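# Green block into blue bowl, tape measure onto plate

## Task

Set the green block inside the blue bowl and the red tape measure onto the pink plate, and release both objects so they stay there with no robot contact.

## Robot and tools

Robot: two arms at a table, left_arm (on the +y side, with a left hand) and right_arm (with a right hand). Each hand has five fingers driven by six motors. Arm names do not match image sides. A two-camera stand is fixed behind the arms. Loose objects may get briefly nudged by outside disturbances.

Frames: the scene frame has its origin at table-top height, midway between the nominal arm bases; +z is up, +x points out over the table, +y toward left_arm. Calibrated bases: left_arm at (-0.029, +0.297, +0.044) m, quat_wxyz (+1.000, 0, 0, +0.012); right_arm at (-0.041, -0.258, +0.016) m, quat_wxyz (+1.000, 0, 0, -0.011). Hand poses, velocities, targets and wrist-camera poses are reported in each arm's own base frame; fixed cameras and the table use the scene frame. Printed positions may be off by a few cm, more at long reach, and an arm often rests 1 to 3 cm (sometimes 5) short of, mostly below, its commanded pose without touching anything.

Hand point: a point fixed to the palm, 0.05 m in front of it and 0.15 m from the wrist flange along the fingers. Its +z runs along straight fingers, +y out of the palm, +x across the palm away from the thumb on the right hand (toward the thumb on the left hand). Straight fingertips reach 0.06-0.07 m past it along +z and sit 0.06 m behind it along -y. A wrist bracket on the little-finger side can strike objects. With the thumb turned in front of the palm, the hand can grasp things roughly 0.035-0.065 m thick, or a handle down to about 0.025 m.

The 28-number row (every value in [-1, 1], always all 28 even if one arm moves): left_arm dx, dy, dz, rx, ry, rz; left hand little, ring, middle, index, thumb_bend, thumb_turn, force_limit, speed; then the same 14 for right_arm. Pose numbers are offsets, not poses: they count from that arm's Hand target at the start of the action or call, along that arm's own base axes, with rotation about the Hand target position. Scale: 1.0 = 0.6 m or 180 degrees; rx, ry, rz form a single rotation vector. All zeros re-requests the current Hand target. Finger numbers are absolute targets: -1 open/straight, +1 closed; thumb_turn -1 beside the palm, +1 opposite the fingers. force_limit maps -1 to about 0 N up to +1 at 10 N (15 N for both thumb motors); speed rises from near zero at -1 to full at +0.48 and stays full above. No value means 'unchanged', so to keep a hand as is, resend the eight numbers last executed for it (or, before any, its hand_measured six plus hand_force_limit and hand_speed). Use speed -0.94 or lower for a gentle close. To loosen, send targets more open than hand_measured; to grip harder, raise force_limit and send a more closed target.

Tools:
execute_actions(actions, cameras): actions is a list of actions; each action is a table of up to 15 rows, one per 1/30 s step, the last row held to fill 15 steps. Each row within an action counts from the same starting Hand target. cameras: names, ["all"], [] or null (null gives all only when actions is empty). An empty actions list just returns state and images.
move(target, speed, blend, blocking, cameras): target is one row or up to 15 rows; every row offsets from the same starting Hand targets. speed in m/s, 0.002 to 4.3 (default 0.25), turning at up to twice that in rad/s; one value or one per target. blend in m, corner rounding (0 = stop at each). blocking=false returns after about 0.5 s while motion continues. Paths do not avoid obstacles; faster moves lag, stray and hit harder.
wait(seconds 0-10, cameras): holds last commands; returns early if a move ends.
stop(cameras): brakes a running move.
zoom_image(camera, region): camera is cam_high, cam_low, cam_left_wrist or cam_right_wrist; region [x0, y0, x1, y1] in pixels from the top-left, at most 504 by 504. Image sizes: cam_high and cam_low 896x504, wrist cameras 672x504.
show_instructions(): shows reference images.
finished_scene(scene): ends the current scene, given its number; irreversible.

Results: end_effector_position (m) and end_effector_quat_wxyz per arm in its base frame; Hand target (the last commanded pose after the controller limits orientation to within 40 degrees of the measured one; next offsets start here); hand_measured, hand_stopped_by (moving, target, force, stalled, fault) and hand_load_n, each six values in the motor order above; hand_force_limit, hand_speed; joint positions and torques; motor temperatures. A lost grip shows as hand_load_n near 0. A move adds a 'move:' line: done, off_target, moving, held or fault, plus limits=paced (pose clipped) or limits=held (steps withheld). Neither done nor off_target says whether contact occurred.

Joint ranges (rad): waist -2.880..2.880, shoulder 0..3.142, elbow 0..3.019, wrist pitch -1.693..1.571, wrist yaw -1.571..1.571, wrist roll -2.094..2.094.

Avoid: dropping objects or releasing them while moving; anything leaving the table; hitting fixed or heavy items; pressing hard (a target far past contact presses harder; to stop pressing, command back past the hand point); excessive finger force; the two hands touching or gripping each other; paths passing near an arm's own base (route around it). Stretched arms, held loads and unreachable targets heat motors; a MOTOR HOT line appears at 85 C and at 100 C the arm goes limp for 30-60 s.

Each tool is called after "Call:" as name(argument=value, ...), one argument or row to a line, values as JSON.

Reference images:

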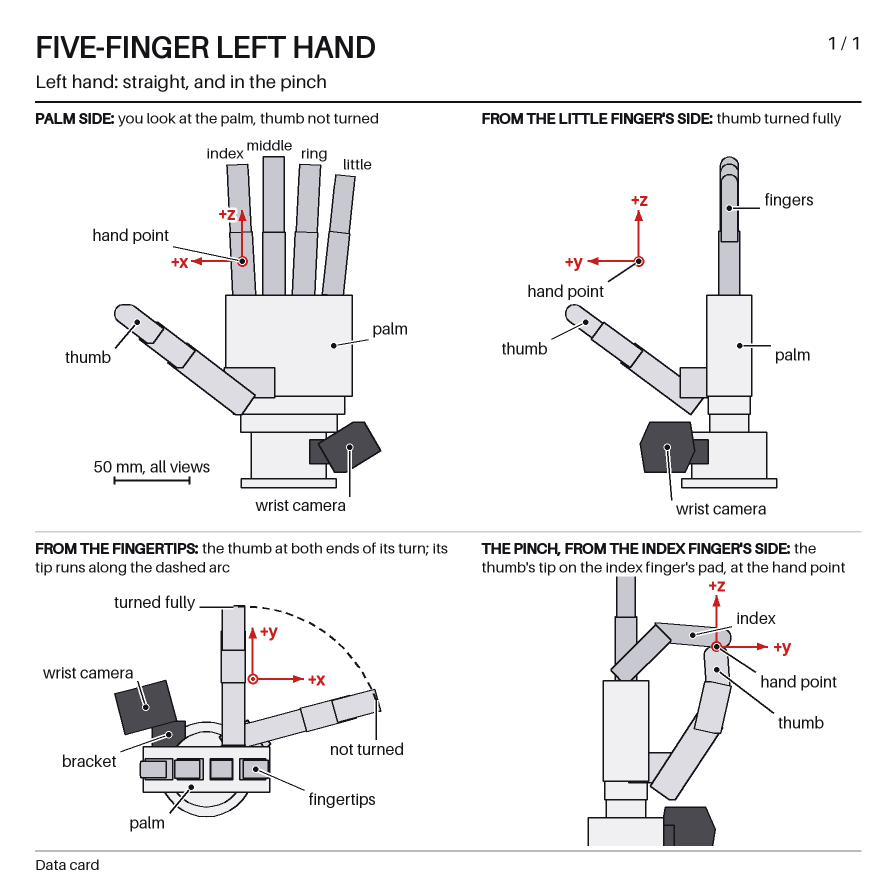

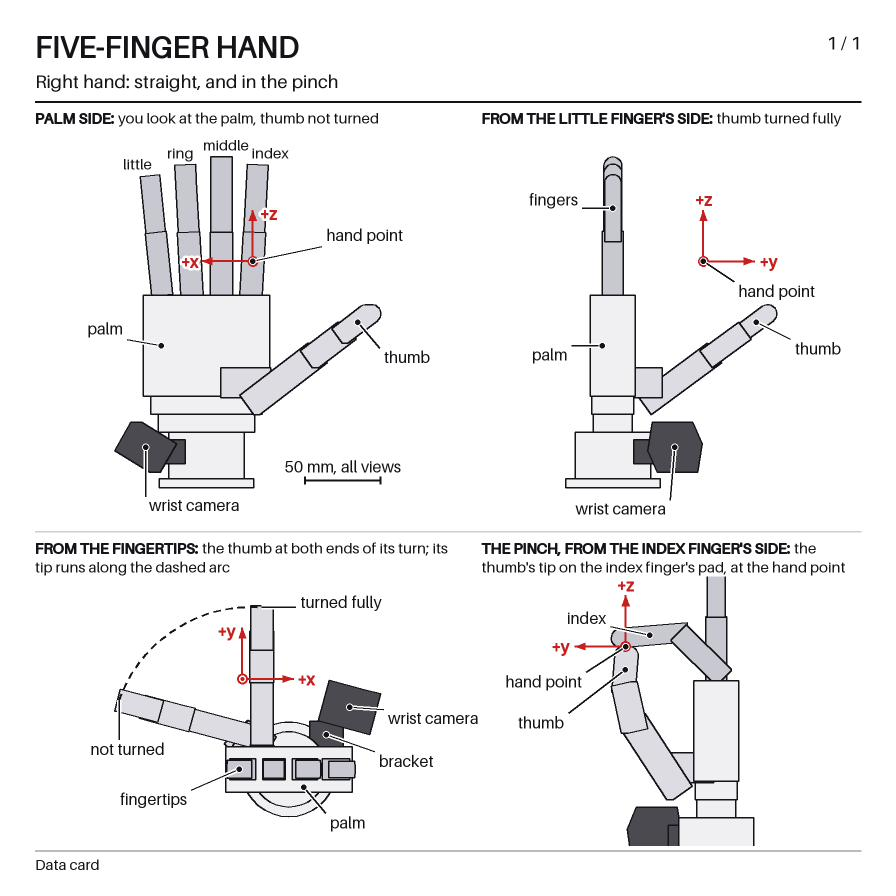

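## Session

Call:
execute_actions(
  actions=[],
)

Scene clock: 0.00 s.
left_arm: end_effector_position=(+0.5388, +0.0868, +0.0735) hand_measured=(-1.000, -1.000, -1.000, -1.000, -1.000, -1.000) hand_load_n=(+0.0, +0.0, +0.0, +0.0, +0.0, +0.0) hand_stopped_by=(target, target, target, target, target, target) hand_force_limit=0.00 hand_speed=-0.80 end_effector_quat_wxyz=(-0.531, +0.623, -0.482, +0.313) | right_arm: end_effector_position=(+0.6784, +0.1277, +0.1714) hand_measured=(-1.000, -1.000, -1.000, -1.000, -1.000, -1.000) hand_load_n=(+0.0, +0.0, +0.0, +0.0, +0.0, +0.0) hand_stopped_by=(target, target, target, target, target, target) hand_force_limit=0.00 hand_speed=-0.80 end_effector_quat_wxyz=(+0.247, +0.759, -0.082, +0.597)
Joint positions: left_arm=[0.12 1.54 0.589 0.7 -0.251 0.062] | right_arm=[0.471 1.954 1.343 0.32 0.951 -1.617]
Joint velocities: within noise
Joint torques (N m): no reading
Motor temperatures (°C): left_arm=[23 21 32 29 30 28] | right_arm=[30 30 23 30 23 27]
Heat: left arm: hottest elbow 32 °C; right arm: hottest waist 30 °C.
Hand target: left_arm +0.5520, +0.0861, +0.0932; -0.543, +0.615, -0.470, +0.327 | right_arm +0.6855, +0.1276, +0.1828; +0.244, +0.752, -0.091, +0.605

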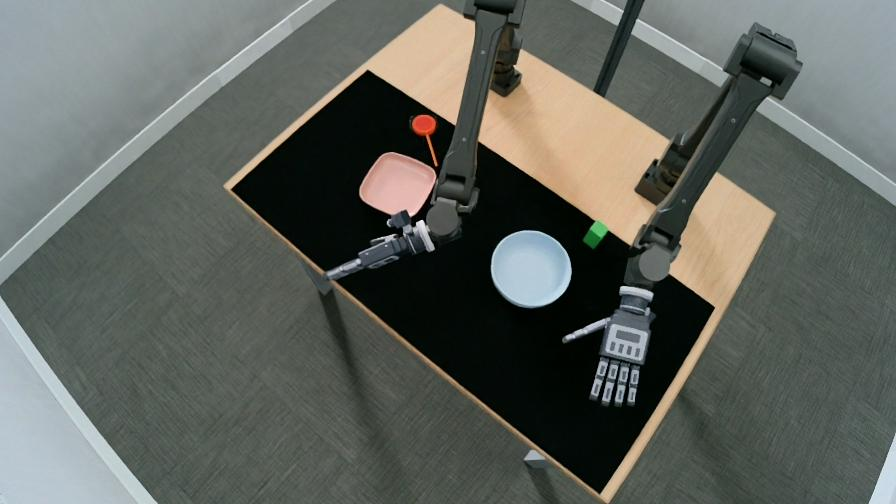

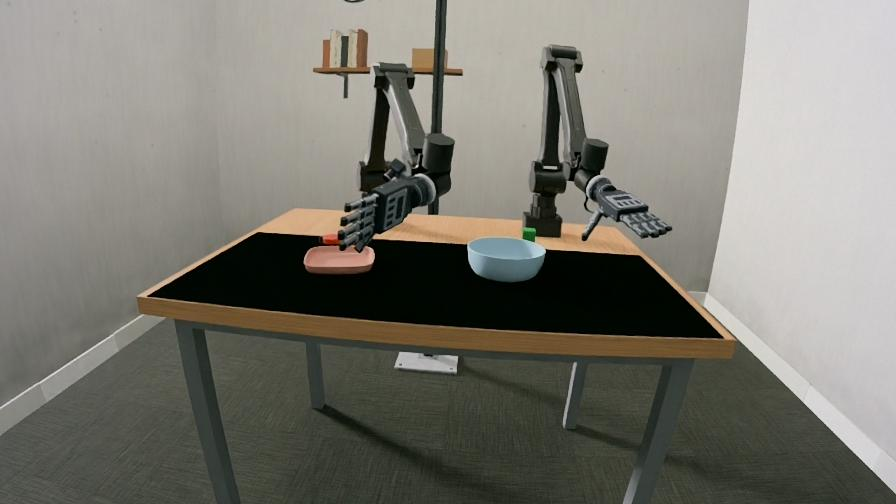

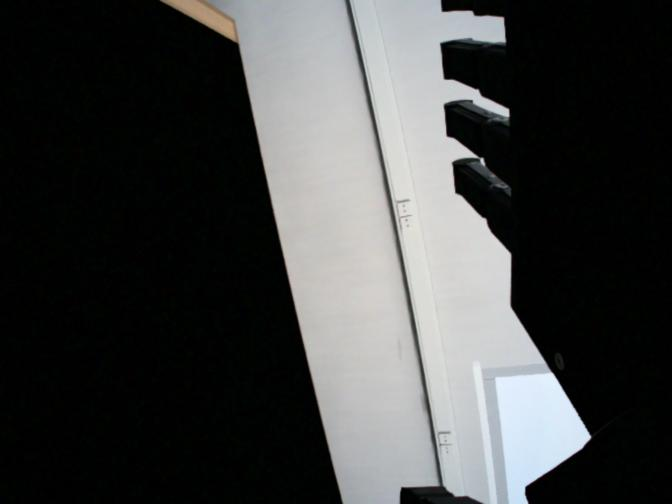

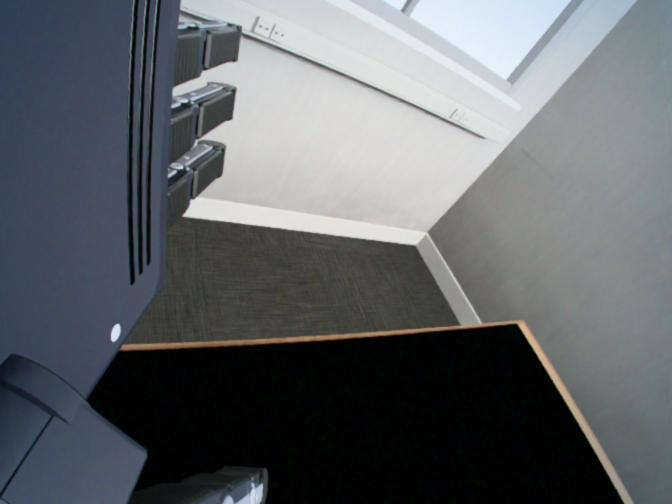

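Call:
zoom_image(
  camera="cam_high",
  region=[330, 90, 530, 240],
)

Call:
zoom_image(
  camera="cam_high",
  region=[470, 200, 690, 420],
)

Call:
zoom_image(
  camera="cam_low",
  region=[280, 120, 700, 360],
)

Scaled by 2.520 from the camera's 896x504 image, which has a finer 1280x720 frame.

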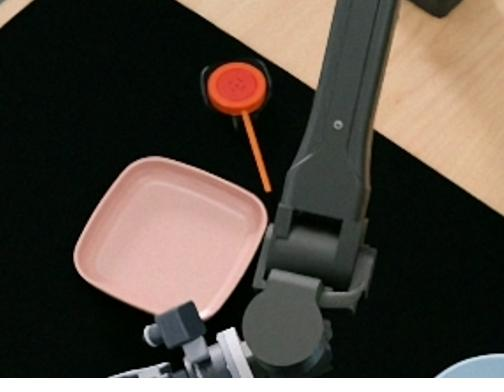

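Scaled by 2.291 from the camera's 896x504 image, which has a finer 1280x720 frame.

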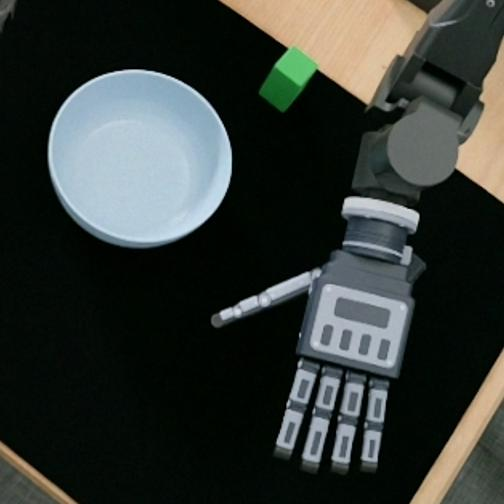

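Scaled by 1.200 from the camera's 896x504 image, which has a finer 1280x720 frame.

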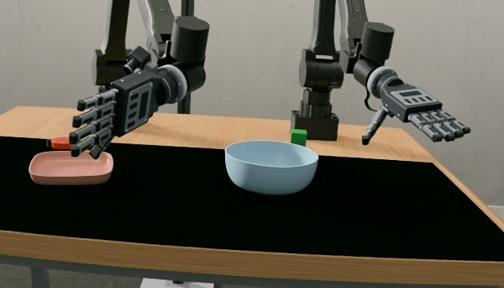

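Call:
move(
  target=[-0.42,-0.1435,0.178,-0.0658,0.1774,-0.0988,-0.5,-0.5,-0.5,-0.5,-1,1,0,0, 0,0,0,0,0,0,-1,-1,-1,-1,-1,-1,0,-0.8],
  cameras=["all"],
)

Scene clock: 135.33 s.
left_arm: end_effector_position=(+0.2852, -0.0049, +0.1612) hand_measured=(-0.500, -0.500, -0.500, -0.500, -1.000, +1.000) hand_load_n=(+0.0, -0.5, +0.0, +0.0, +0.0, +0.0) hand_stopped_by=(target, target, target, target, target, target) hand_force_limit=0.00 hand_speed=0.00 end_effector_quat_wxyz=(-0.243, +0.667, -0.658, +0.250) | right_arm: end_effector_position=(+0.6784, +0.1277, +0.1714) hand_measured=(-1.000, -1.000, -1.000, -1.000, -1.000, -1.000) hand_load_n=(+0.0, +0.0, +0.0, +0.0, +0.0, +0.0) hand_stopped_by=(target, target, target, target, target, target) hand_force_limit=0.00 hand_speed=-0.80 end_effector_quat_wxyz=(+0.247, +0.759, -0.082, +0.597)
Joint positions: left_arm=[0.139 0.701 0.64 -0.803 0.096 0.09] | right_arm=[0.471 1.954 1.343 0.32 0.951 -1.617]
Joint torques (N m): left_arm=[-0.03 -2.73 14.02 1.55 0.13 0.1] | right_arm=[2.26 -20.72 11.3 1.74 0.12 -0.02]
Motor temperatures (°C): left_arm=[22 23 36 28 27 24] | right_arm=[28 35 36 28 22 25]
Heat: left arm: hottest elbow 36 °C; right arm: hottest elbow 36 °C.
Hand target: left_arm +0.3000, +0.0000, +0.2000; -0.272, +0.653, -0.652, +0.271 | right_arm +0.6855, +0.1276, +0.1828; +0.244, +0.752, -0.091, +0.605
Off the commanded pose: left_arm 0.042 m, 4 deg | right_arm 0.013 m, 2 deg.
move: off_target (left_arm, right_arm)

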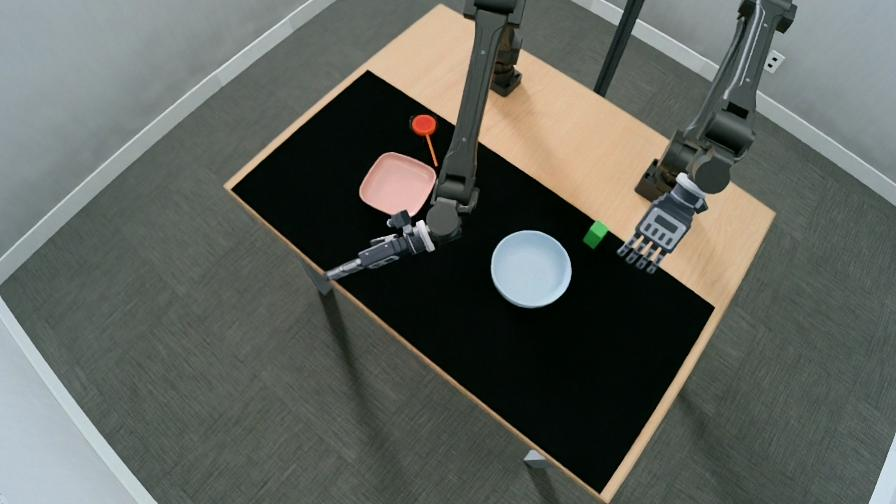

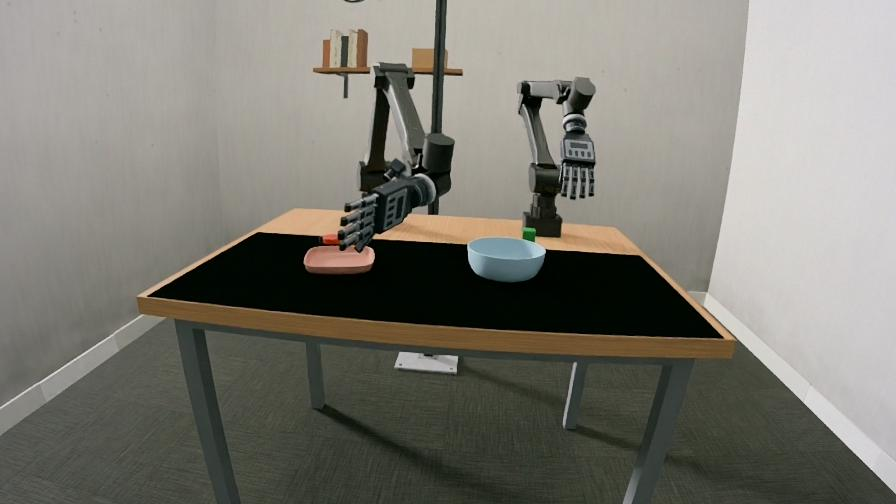

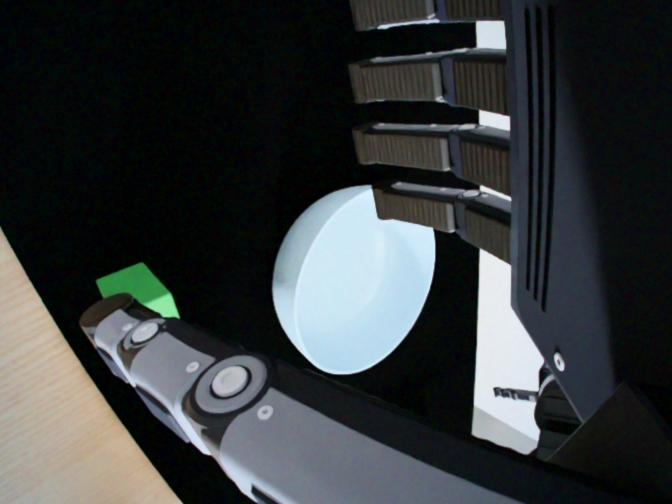

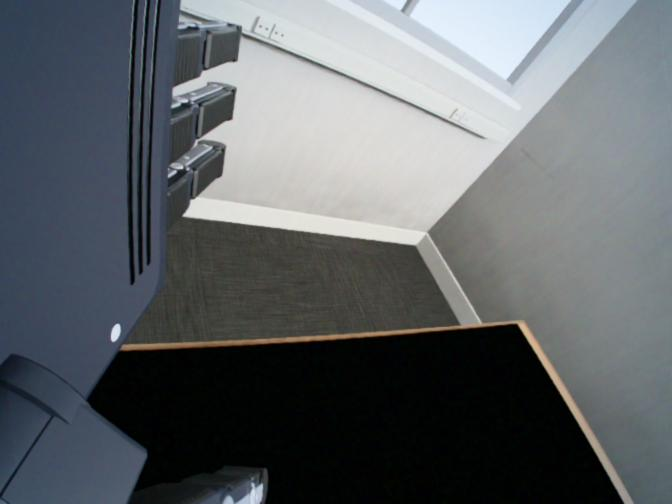

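Call:
move(
  target=[-0.1,-0.117,-0.05,0,0,0,-0.5,-0.5,-0.5,-0.5,-1,1,0,0, 0,0,0,0,0,0,-1,-1,-1,-1,-1,-1,0,-0.8],
  cameras=["cam_high","cam_left_wrist"],
)

Scene clock: 152.40 s.
left_arm: end_effector_position=(+0.2403, -0.0703, +0.1678) hand_measured=(-0.500, -0.500, -0.500, -0.500, -1.000, +1.000) hand_load_n=(+0.0, +0.0, +0.0, +0.0, -0.5, +0.0) hand_stopped_by=(target, target, target, target, target, target) hand_force_limit=0.00 hand_speed=0.00 end_effector_quat_wxyz=(-0.270, +0.652, -0.654, +0.272) | right_arm: end_effector_position=(+0.6784, +0.1277, +0.1714) hand_measured=(-1.000, -1.000, -1.000, -1.000, -1.000, -1.000) hand_load_n=(+0.0, +0.0, +0.0, +0.5, +0.0, +0.0) hand_stopped_by=(target, target, target, target, target, target) hand_force_limit=0.00 hand_speed=-0.80 end_effector_quat_wxyz=(+0.247, +0.759, -0.082, +0.597)
Joint positions: left_arm=[-0.259 0.485 0.573 -0.888 -0.179 -0.182] | right_arm=[0.471 1.954 1.343 0.32 0.951 -1.617]
Joint torques (N m): left_arm=[-1.14 -0.38 8.92 1.65 -0.25 -0.12] | right_arm=[2.26 -20.66 11.3 1.74 0.12 -0.02]
Heat: left arm: hottest elbow 38 °C; right arm: hottest elbow 36 °C.
Hand target: left_arm +0.2400, -0.0702, +0.1700; -0.272, +0.653, -0.652, +0.271 | right_arm +0.6855, +0.1276, +0.1828; +0.244, +0.752, -0.091, +0.605
Off the commanded pose: left_arm 0.002 m, 0 deg | right_arm 0.013 m, 2 deg.
move: off_target (right_arm)
Images, in order (width x height): cam_high 896x504, cam_left_wrist 672x504.

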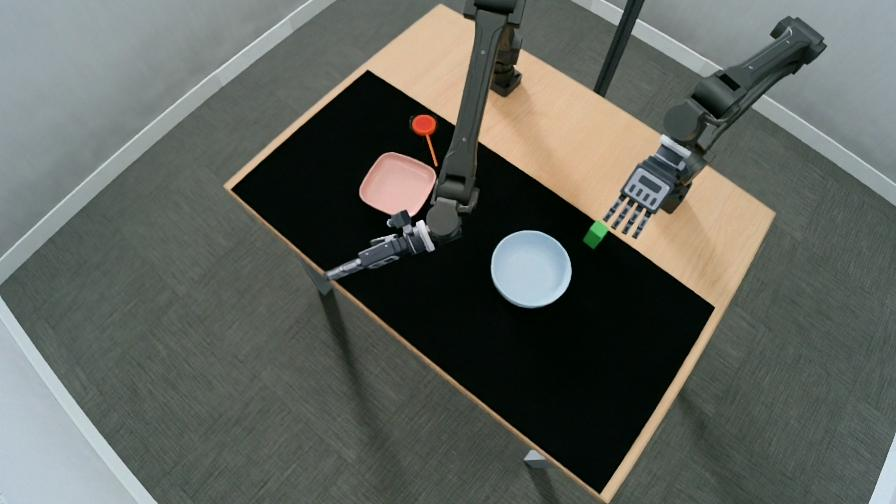

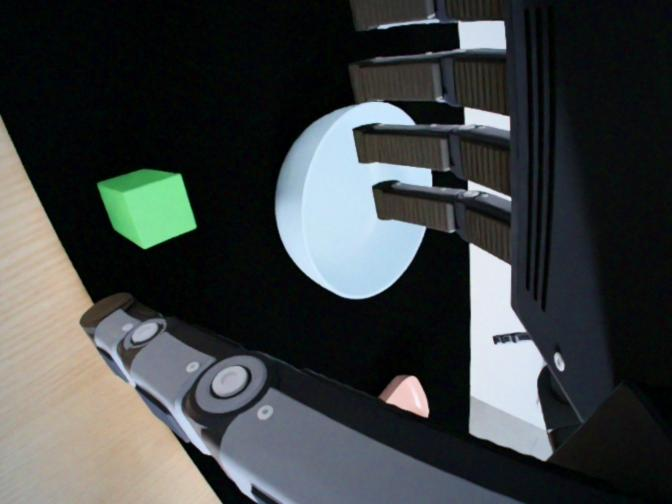

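Call:
move(
  target=[0,0,-0.1,0,0,0,-0.5,-0.5,-0.5,-0.5,-1,1,0,0, 0,0,0,0,0,0,-1,-1,-1,-1,-1,-1,0,-0.8],
  cameras=["cam_high","cam_left_wrist"],
)

Scene clock: 161.83 s.
left_arm: end_effector_position=(+0.2332, -0.0681, +0.1055) hand_measured=(-0.500, -0.500, -0.500, -0.500, -1.000, +1.000) hand_load_n=(+0.0, +0.0, +0.0, +0.0, +0.0, +0.0) hand_stopped_by=(target, target, target, target, target, target) hand_force_limit=0.00 hand_speed=0.00 end_effector_quat_wxyz=(-0.265, +0.654, -0.659, +0.261) | right_arm: end_effector_position=(+0.6784, +0.1277, +0.1714) hand_measured=(-1.000, -1.000, -1.000, -1.000, -1.000, -1.000) hand_load_n=(+0.0, +0.0, +0.0, +0.0, +0.0, -0.5) hand_stopped_by=(target, target, target, target, target, target) hand_force_limit=0.00 hand_speed=-0.80 end_effector_quat_wxyz=(+0.247, +0.759, -0.082, +0.597)
Joint positions: left_arm=[-0.259 0.475 0.418 -0.768 -0.18 -0.182] | right_arm=[0.471 1.954 1.343 0.32 0.951 -1.617]
Joint torques (N m): left_arm=[-1.26 0.09 8.69 3.11 -0.27 -0.12] | right_arm=[2.2 -20.66 11.29 1.73 0.11 -0.03]
Heat: left arm: hottest elbow 38 °C; right arm: hottest elbow 36 °C.
Hand target: left_arm +0.2400, -0.0702, +0.1100; -0.272, +0.653, -0.652, +0.271 | right_arm +0.6855, +0.1276, +0.1828; +0.244, +0.752, -0.091, +0.605
Off the commanded pose: left_arm 0.008 m, 2 deg | right_arm 0.013 m, 2 deg.
move: off_target (right_arm)
Images, in order (width x height): cam_high 896x504, cam_left_wrist 672x504.

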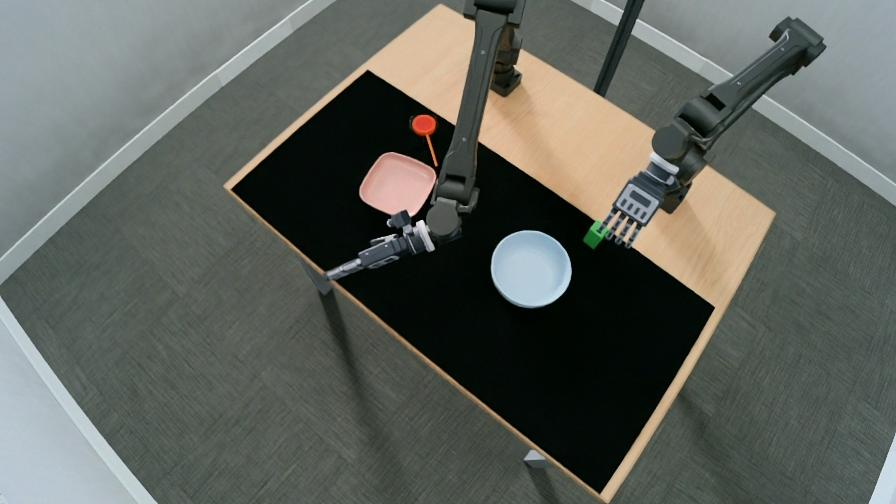

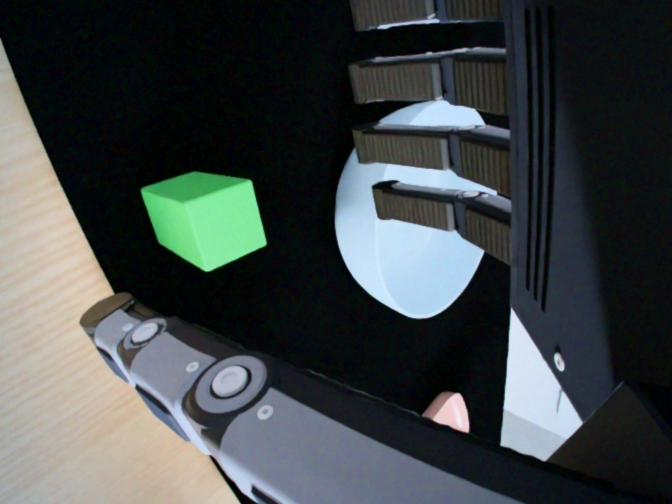

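Call:
move(
  target=[0.01,0,-0.09,0,0,0,-0.5,-0.5,-0.5,-0.5,-1,1,0,0, 0,0,0,0,0,0,-1,-1,-1,-1,-1,-1,0,-0.8],
  cameras=["cam_high","cam_left_wrist"],
)

Call:
zoom_image(
  camera="cam_high",
  region=[540, 150, 720, 290],
)

Scene clock: 180.13 s.
left_arm: end_effector_position=(+0.2394, -0.0700, +0.0541) hand_measured=(-0.500, -0.500, -0.500, -0.500, -1.000, +1.000) hand_load_n=(+0.0, +0.0, +0.0, +0.0, +0.0, +0.0) hand_stopped_by=(target, target, target, target, target, target) hand_force_limit=0.00 hand_speed=0.00 end_effector_quat_wxyz=(-0.267, +0.653, -0.657, +0.266) | right_arm: end_effector_position=(+0.6784, +0.1277, +0.1714) hand_measured=(-1.000, -1.000, -1.000, -1.000, -1.000, -1.000) hand_load_n=(+0.0, +0.0, +0.0, +0.0, +0.0, +0.0) hand_stopped_by=(target, target, target, target, target, target) hand_force_limit=0.00 hand_speed=-0.80 end_effector_quat_wxyz=(+0.247, +0.759, -0.082, +0.597)
Joint positions: left_arm=[-0.259 0.535 0.289 -0.567 -0.179 -0.182] | right_arm=[0.471 1.954 1.343 0.32 0.951 -1.617]
Joint torques (N m): left_arm=[-0.5 0.56 8.54 3.11 -0.02 -0.05] | right_arm=[2.26 -20.72 11.29 1.72 0.12 -0.02]
Heat: left arm: hottest elbow 38 °C; right arm: hottest elbow 37 °C.
Hand target: left_arm +0.2460, -0.0702, +0.0560; -0.272, +0.653, -0.652, +0.271 | right_arm +0.6855, +0.1276, +0.1828; +0.244, +0.752, -0.091, +0.605
Off the commanded pose: left_arm 0.007 m, 1 deg | right_arm 0.013 m, 2 deg.
move: off_target (right_arm)
Images, in order (width x height): cam_high 896x504, cam_left_wrist 672x504.

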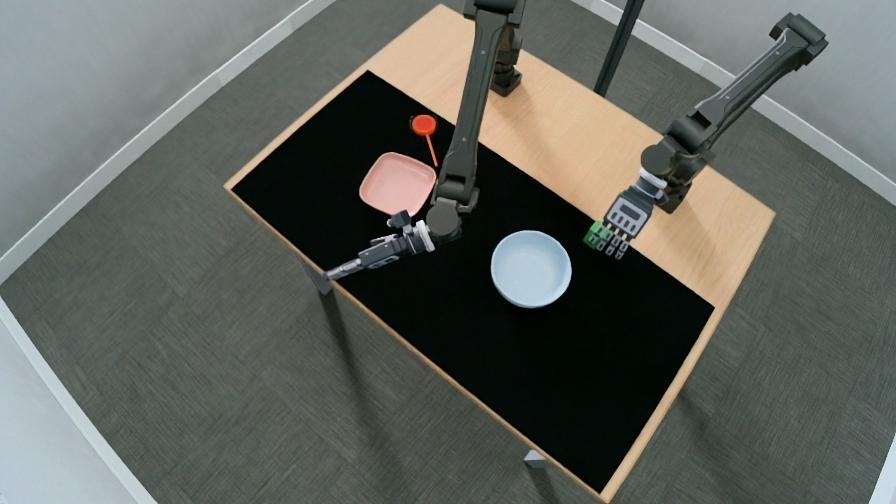

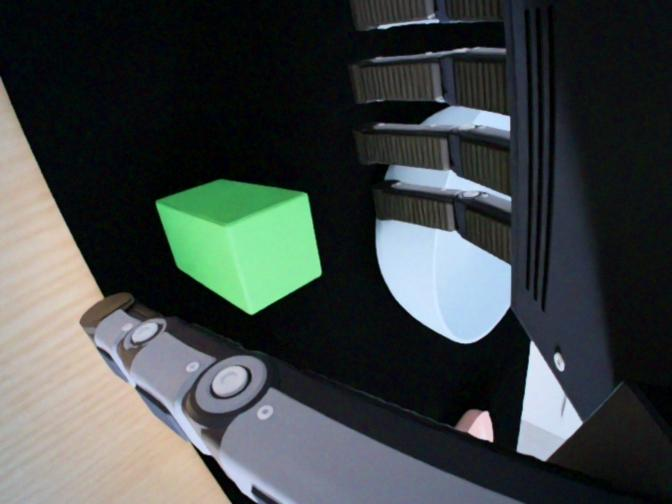

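Scaled by 2.800 from the camera's 896x504 image, which has a finer 1280x720 frame.

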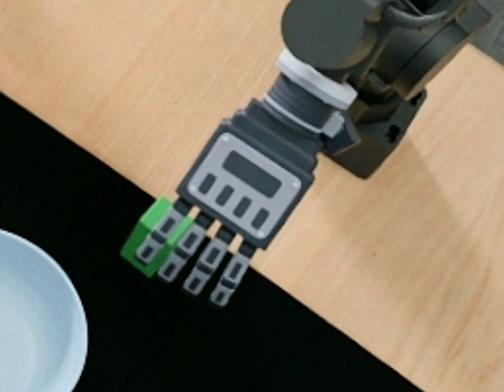

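Call:
move(
  target=[0,-0.016,-0.067,0,0,0,-0.5,-0.5,-0.5,-0.5,-1,1,0,0, 0,0,0,0,0,0,-1,-1,-1,-1,-1,-1,0,-0.8],
  cameras=["cam_high","cam_low","cam_left_wrist"],
  speed=0.15,
)

Call:
zoom_image(
  camera="cam_low",
  region=[430, 150, 630, 300],
)

Scene clock: 192.37 s.
left_arm: end_effector_position=(+0.2400, -0.0777, +0.0138) hand_measured=(-0.500, -0.500, -0.500, -0.500, -1.000, +1.000) hand_load_n=(+0.0, +0.0, +0.0, +0.0, +0.0, +0.0) hand_stopped_by=(target, target, target, target, target, target) hand_force_limit=0.00 hand_speed=0.00 end_effector_quat_wxyz=(-0.267, +0.653, -0.657, +0.265) | right_arm: end_effector_position=(+0.6784, +0.1277, +0.1714) hand_measured=(-1.000, -1.000, -1.000, -1.000, -1.000, -1.000) hand_load_n=(-0.5, +0.0, +0.0, +0.0, +0.0, +0.0) hand_stopped_by=(target, target, target, target, target, target) hand_force_limit=0.00 hand_speed=-0.80 end_effector_quat_wxyz=(+0.247, +0.759, -0.082, +0.597)
Joint positions: left_arm=[-0.308 0.641 0.203 -0.385 -0.214 -0.218] | right_arm=[0.471 1.954 1.343 0.32 0.951 -1.617]
Joint torques (N m): left_arm=[-1.38 0.21 8.08 3.08 -0.29 -0.12] | right_arm=[2.32 -20.72 11.33 1.73 0.12 -0.02]
Heat: left arm: hottest elbow 38 °C; right arm: hottest elbow 37 °C.
Hand target: left_arm +0.2460, -0.0798, +0.0158; -0.272, +0.653, -0.652, +0.271 | right_arm +0.6855, +0.1276, +0.1828; +0.244, +0.752, -0.091, +0.605
Off the commanded pose: left_arm 0.007 m, 1 deg | right_arm 0.013 m, 2 deg.
move: off_target (right_arm)
Images, in order (width x height): cam_high 896x504, cam_low 896x504, cam_left_wrist 672x504.

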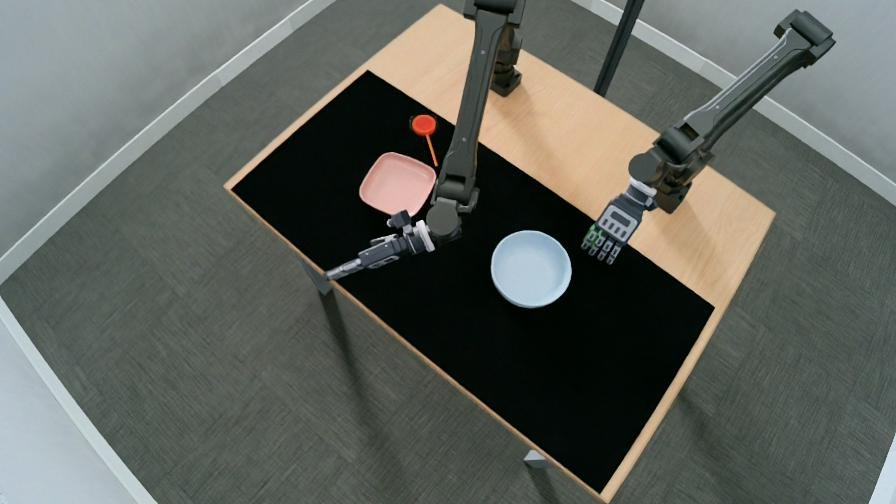

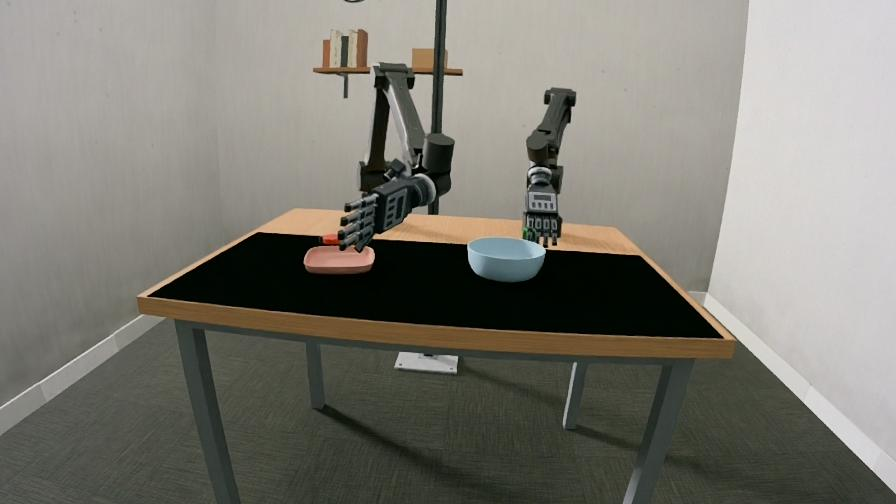

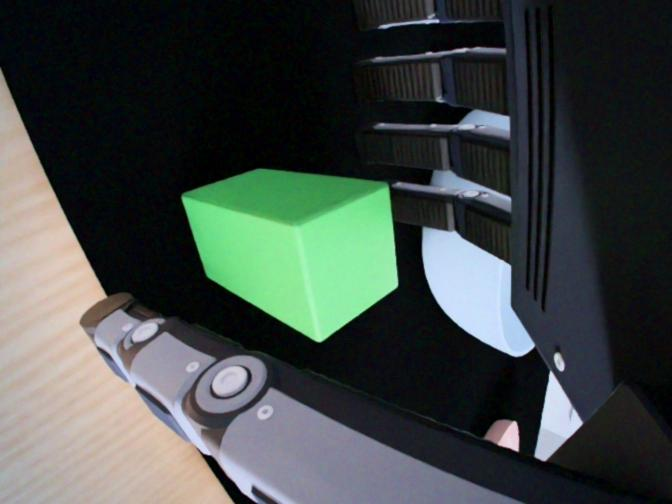

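Scaled by 2.520 from the camera's 896x504 image, which has a finer 1280x720 frame.

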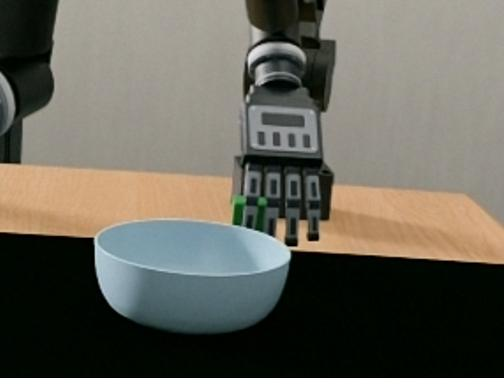

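Call:
move(
  target=[0.008,-0.017,-0.05,0,0,0,-0.5,-0.5,-0.5,-0.5,-1,1,0,0, 0,0,0,0,0,0,-1,-1,-1,-1,-1,-1,0,-0.8],
  cameras=["cam_high","cam_low","cam_left_wrist"],
  speed=0.1,
)

Call:
zoom_image(
  camera="cam_low",
  region=[480, 180, 580, 270],
)

Scene clock: 221.97 s.
left_arm: end_effector_position=(+0.2449, -0.0864, -0.0153) hand_measured=(-0.500, -0.500, -0.500, -0.500, -1.000, +1.000) hand_load_n=(+0.0, +0.0, -5.0, +0.0, +0.0, +0.0) hand_stopped_by=(target, target, target, target, target, target) hand_force_limit=0.00 hand_speed=0.00 end_effector_quat_wxyz=(-0.270, +0.650, -0.659, +0.263) | right_arm: end_effector_position=(+0.6784, +0.1277, +0.1714) hand_measured=(-1.000, -1.000, -1.000, -1.000, -1.000, -1.000) hand_load_n=(+0.0, +0.0, +0.0, +0.0, +0.0, +0.0) hand_stopped_by=(target, target, target, target, target, target) hand_force_limit=0.00 hand_speed=-0.80 end_effector_quat_wxyz=(+0.247, +0.759, -0.082, +0.597)
Joint positions: left_arm=[-0.357 0.802 0.158 -0.187 -0.251 -0.246] | right_arm=[0.471 1.954 1.343 0.32 0.951 -1.617]
Joint torques (N m): left_arm=[-1.32 -0.32 7.17 3.3 -0.15 -0.14] | right_arm=[2.26 -20.78 11.32 1.73 0.12 -0.02]
Heat: left arm: hottest elbow 37 °C; right arm: hottest elbow 37 °C.
Hand target: left_arm +0.2508, -0.0900, -0.0142; -0.272, +0.653, -0.652, +0.271 | right_arm +0.6855, +0.1276, +0.1828; +0.244, +0.752, -0.091, +0.605
Off the commanded pose: left_arm 0.007 m, 1 deg | right_arm 0.013 m, 2 deg.
move: off_target (right_arm)
Images, in order (width x height): cam_high 896x504, cam_low 896x504, cam_left_wrist 672x504.

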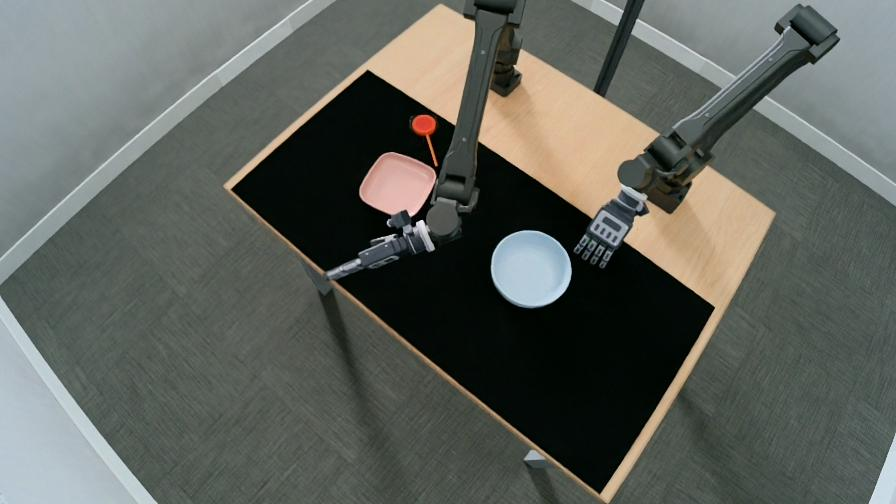

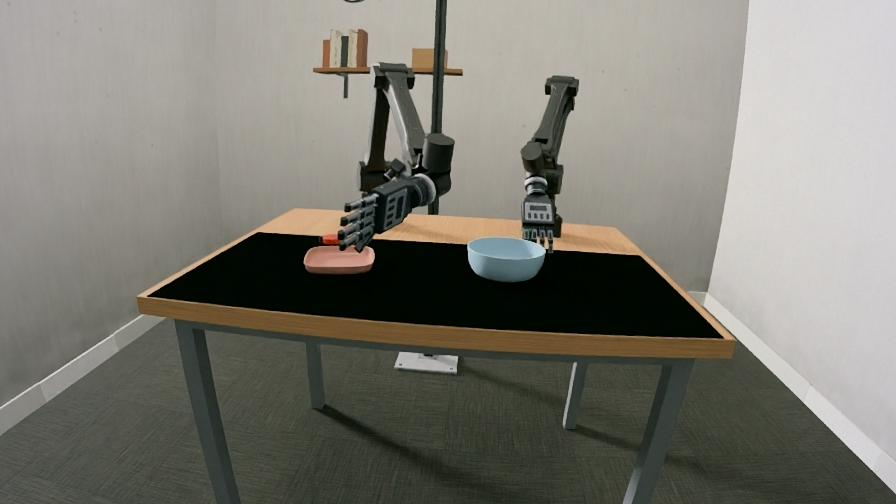

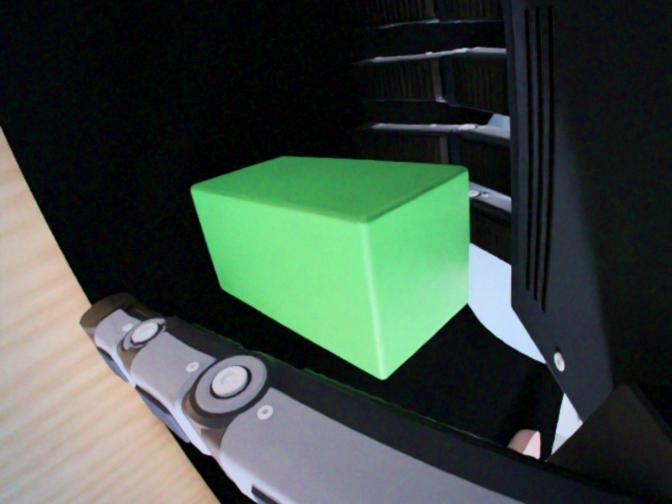

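Scaled by 5.040 from the camera's 896x504 image, which has a finer 1280x720 frame.

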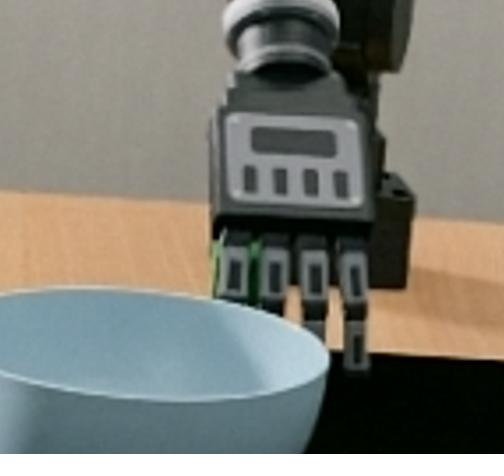

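Call:
execute_actions(
  actions=[
    [[0,0,0,0,0,0,-0.5,-0.5,0.6,0.6,0.3,1,-0.3,-0.8, 0,0,0,0,0,0,-1,-1,-1,-1,-1,-1,0,-0.8]],
    [[0,0,0,0,0,0,-0.5,-0.5,0.6,0.6,0.3,1,-0.3,-0.8, 0,0,0,0,0,0,-1,-1,-1,-1,-1,-1,0,-0.8]],
  ],
  cameras=["cam_left_wrist"],
)

Scene clock: 235.40 s.
left_arm: end_effector_position=(+0.2463, -0.0853, -0.0175) hand_measured=(-0.500, -0.500, +0.072, +0.108, -0.700, +1.000) hand_load_n=(+0.0, +0.0, +2.0, +6.0, +8.0, -3.0) hand_stopped_by=(target, target, force, force, force, target) hand_force_limit=-0.30 hand_speed=-0.80 end_effector_quat_wxyz=(-0.269, +0.656, -0.654, +0.262) | right_arm: end_effector_position=(+0.6784, +0.1277, +0.1714) hand_measured=(-1.000, -1.000, -1.000, -1.000, -1.000, -1.000) hand_load_n=(+0.0, +0.0, +0.0, +0.0, +0.0, +0.0) hand_stopped_by=(target, target, target, target, target, target) hand_force_limit=0.00 hand_speed=-0.80 end_effector_quat_wxyz=(+0.247, +0.759, -0.082, +0.597)
Joint positions: left_arm=[-0.349 0.82 0.158 -0.173 -0.251 -0.255] | right_arm=[0.471 1.954 1.343 0.32 0.951 -1.617]
Joint torques (N m): left_arm=[-1.26 -0.97 7.05 2.73 -0.15 -0.11] | right_arm=[2.14 -20.72 11.3 1.74 0.12 -0.02]
Heat: left arm: hottest elbow 37 °C; right arm: hottest elbow 37 °C.
Hand target: left_arm +0.2508, -0.0900, -0.0142; -0.272, +0.653, -0.652, +0.271 | right_arm +0.6855, +0.1276, +0.1828; +0.244, +0.752, -0.091, +0.605
Off the commanded pose: left_arm 0.007 m, 1 deg | right_arm 0.013 m, 2 deg.
Images, in order (width x height): cam_left_wrist 672x504.

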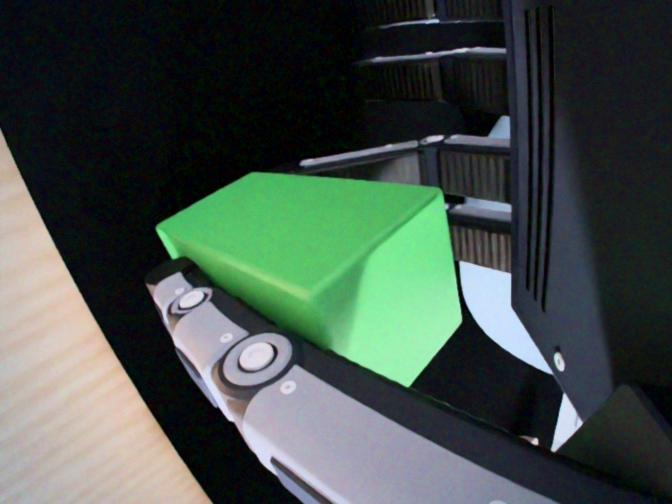

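Call:
move(
  target=[0,0,0.22,0,0,0,-0.5,-0.5,0.6,0.6,0.3,1,-0.3,-0.8, 0,0,0,0,0,0,-1,-1,-1,-1,-1,-1,0,-0.8],
  cameras=["cam_high","cam_low","cam_left_wrist"],
  speed=0.15,
)

Scene clock: 254.10 s.
left_arm: end_effector_position=(+0.2323, -0.0804, +0.0785) hand_measured=(-0.500, -0.500, +0.072, +0.108, -0.700, +1.000) hand_load_n=(+0.0, +0.0, +2.0, +6.0, +8.0, -3.0) hand_stopped_by=(target, target, force, force, force, target) hand_force_limit=-0.30 hand_speed=-0.80 end_effector_quat_wxyz=(-0.258, +0.660, -0.664, +0.239) | right_arm: end_effector_position=(+0.6784, +0.1277, +0.1714) hand_measured=(-1.000, -1.000, -1.000, -1.000, -1.000, -1.000) hand_load_n=(+0.0, +0.0, -0.5, +0.0, +0.0, +0.0) hand_stopped_by=(target, target, target, target, target, target) hand_force_limit=0.00 hand_speed=-0.80 end_effector_quat_wxyz=(+0.247, +0.759, -0.082, +0.597)
Joint positions: left_arm=[-0.349 0.558 0.384 -0.714 -0.249 -0.254] | right_arm=[0.471 1.954 1.343 0.32 0.951 -1.617]
Joint torques (N m): left_arm=[-1.38 -1.03 14.15 1.57 -0.21 -0.11] | right_arm=[2.26 -20.66 11.3 1.72 0.12 -0.02]
Heat: left arm: hottest elbow 37 °C; right arm: hottest elbow 38 °C.
Hand target: left_arm +0.2508, -0.0900, +0.1178; -0.272, +0.653, -0.652, +0.271 | right_arm +0.6855, +0.1276, +0.1828; +0.244, +0.752, -0.091, +0.605
Off the commanded pose: left_arm 0.044 m, 4 deg | right_arm 0.013 m, 2 deg.
move: off_target (left_arm, right_arm)
Images, in order (width x height): cam_high 896x504, cam_low 896x504, cam_left_wrist 672x504.

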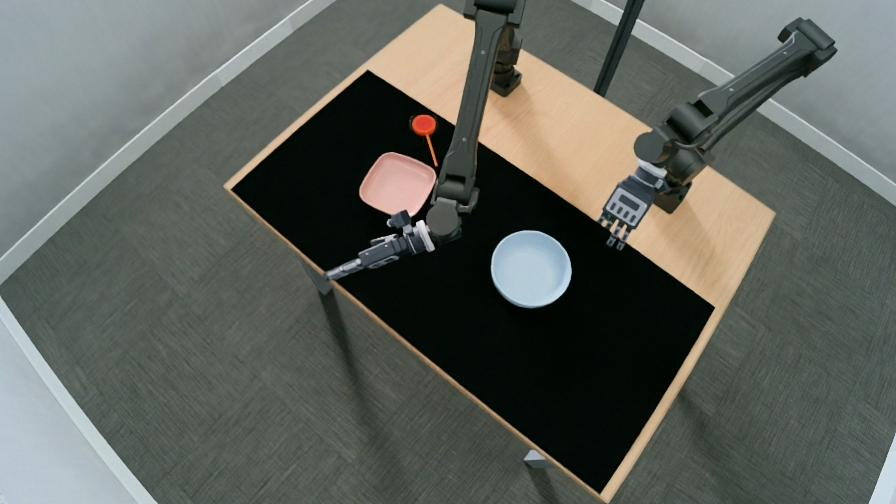

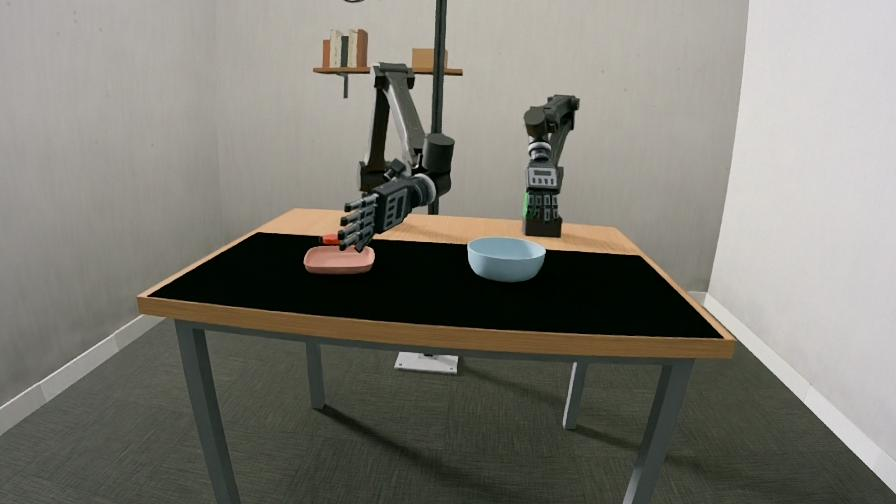

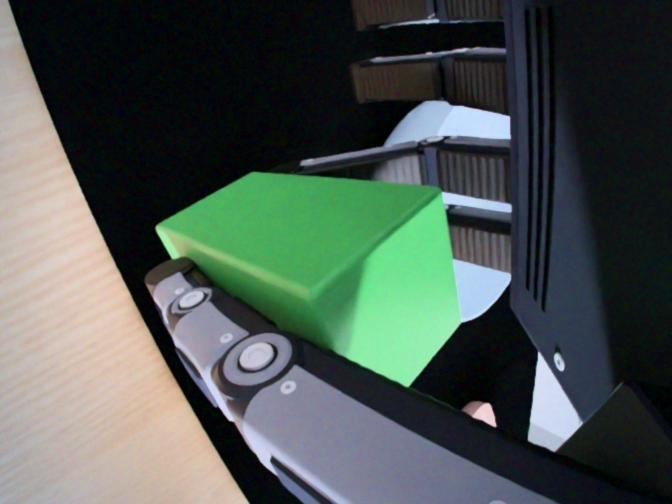

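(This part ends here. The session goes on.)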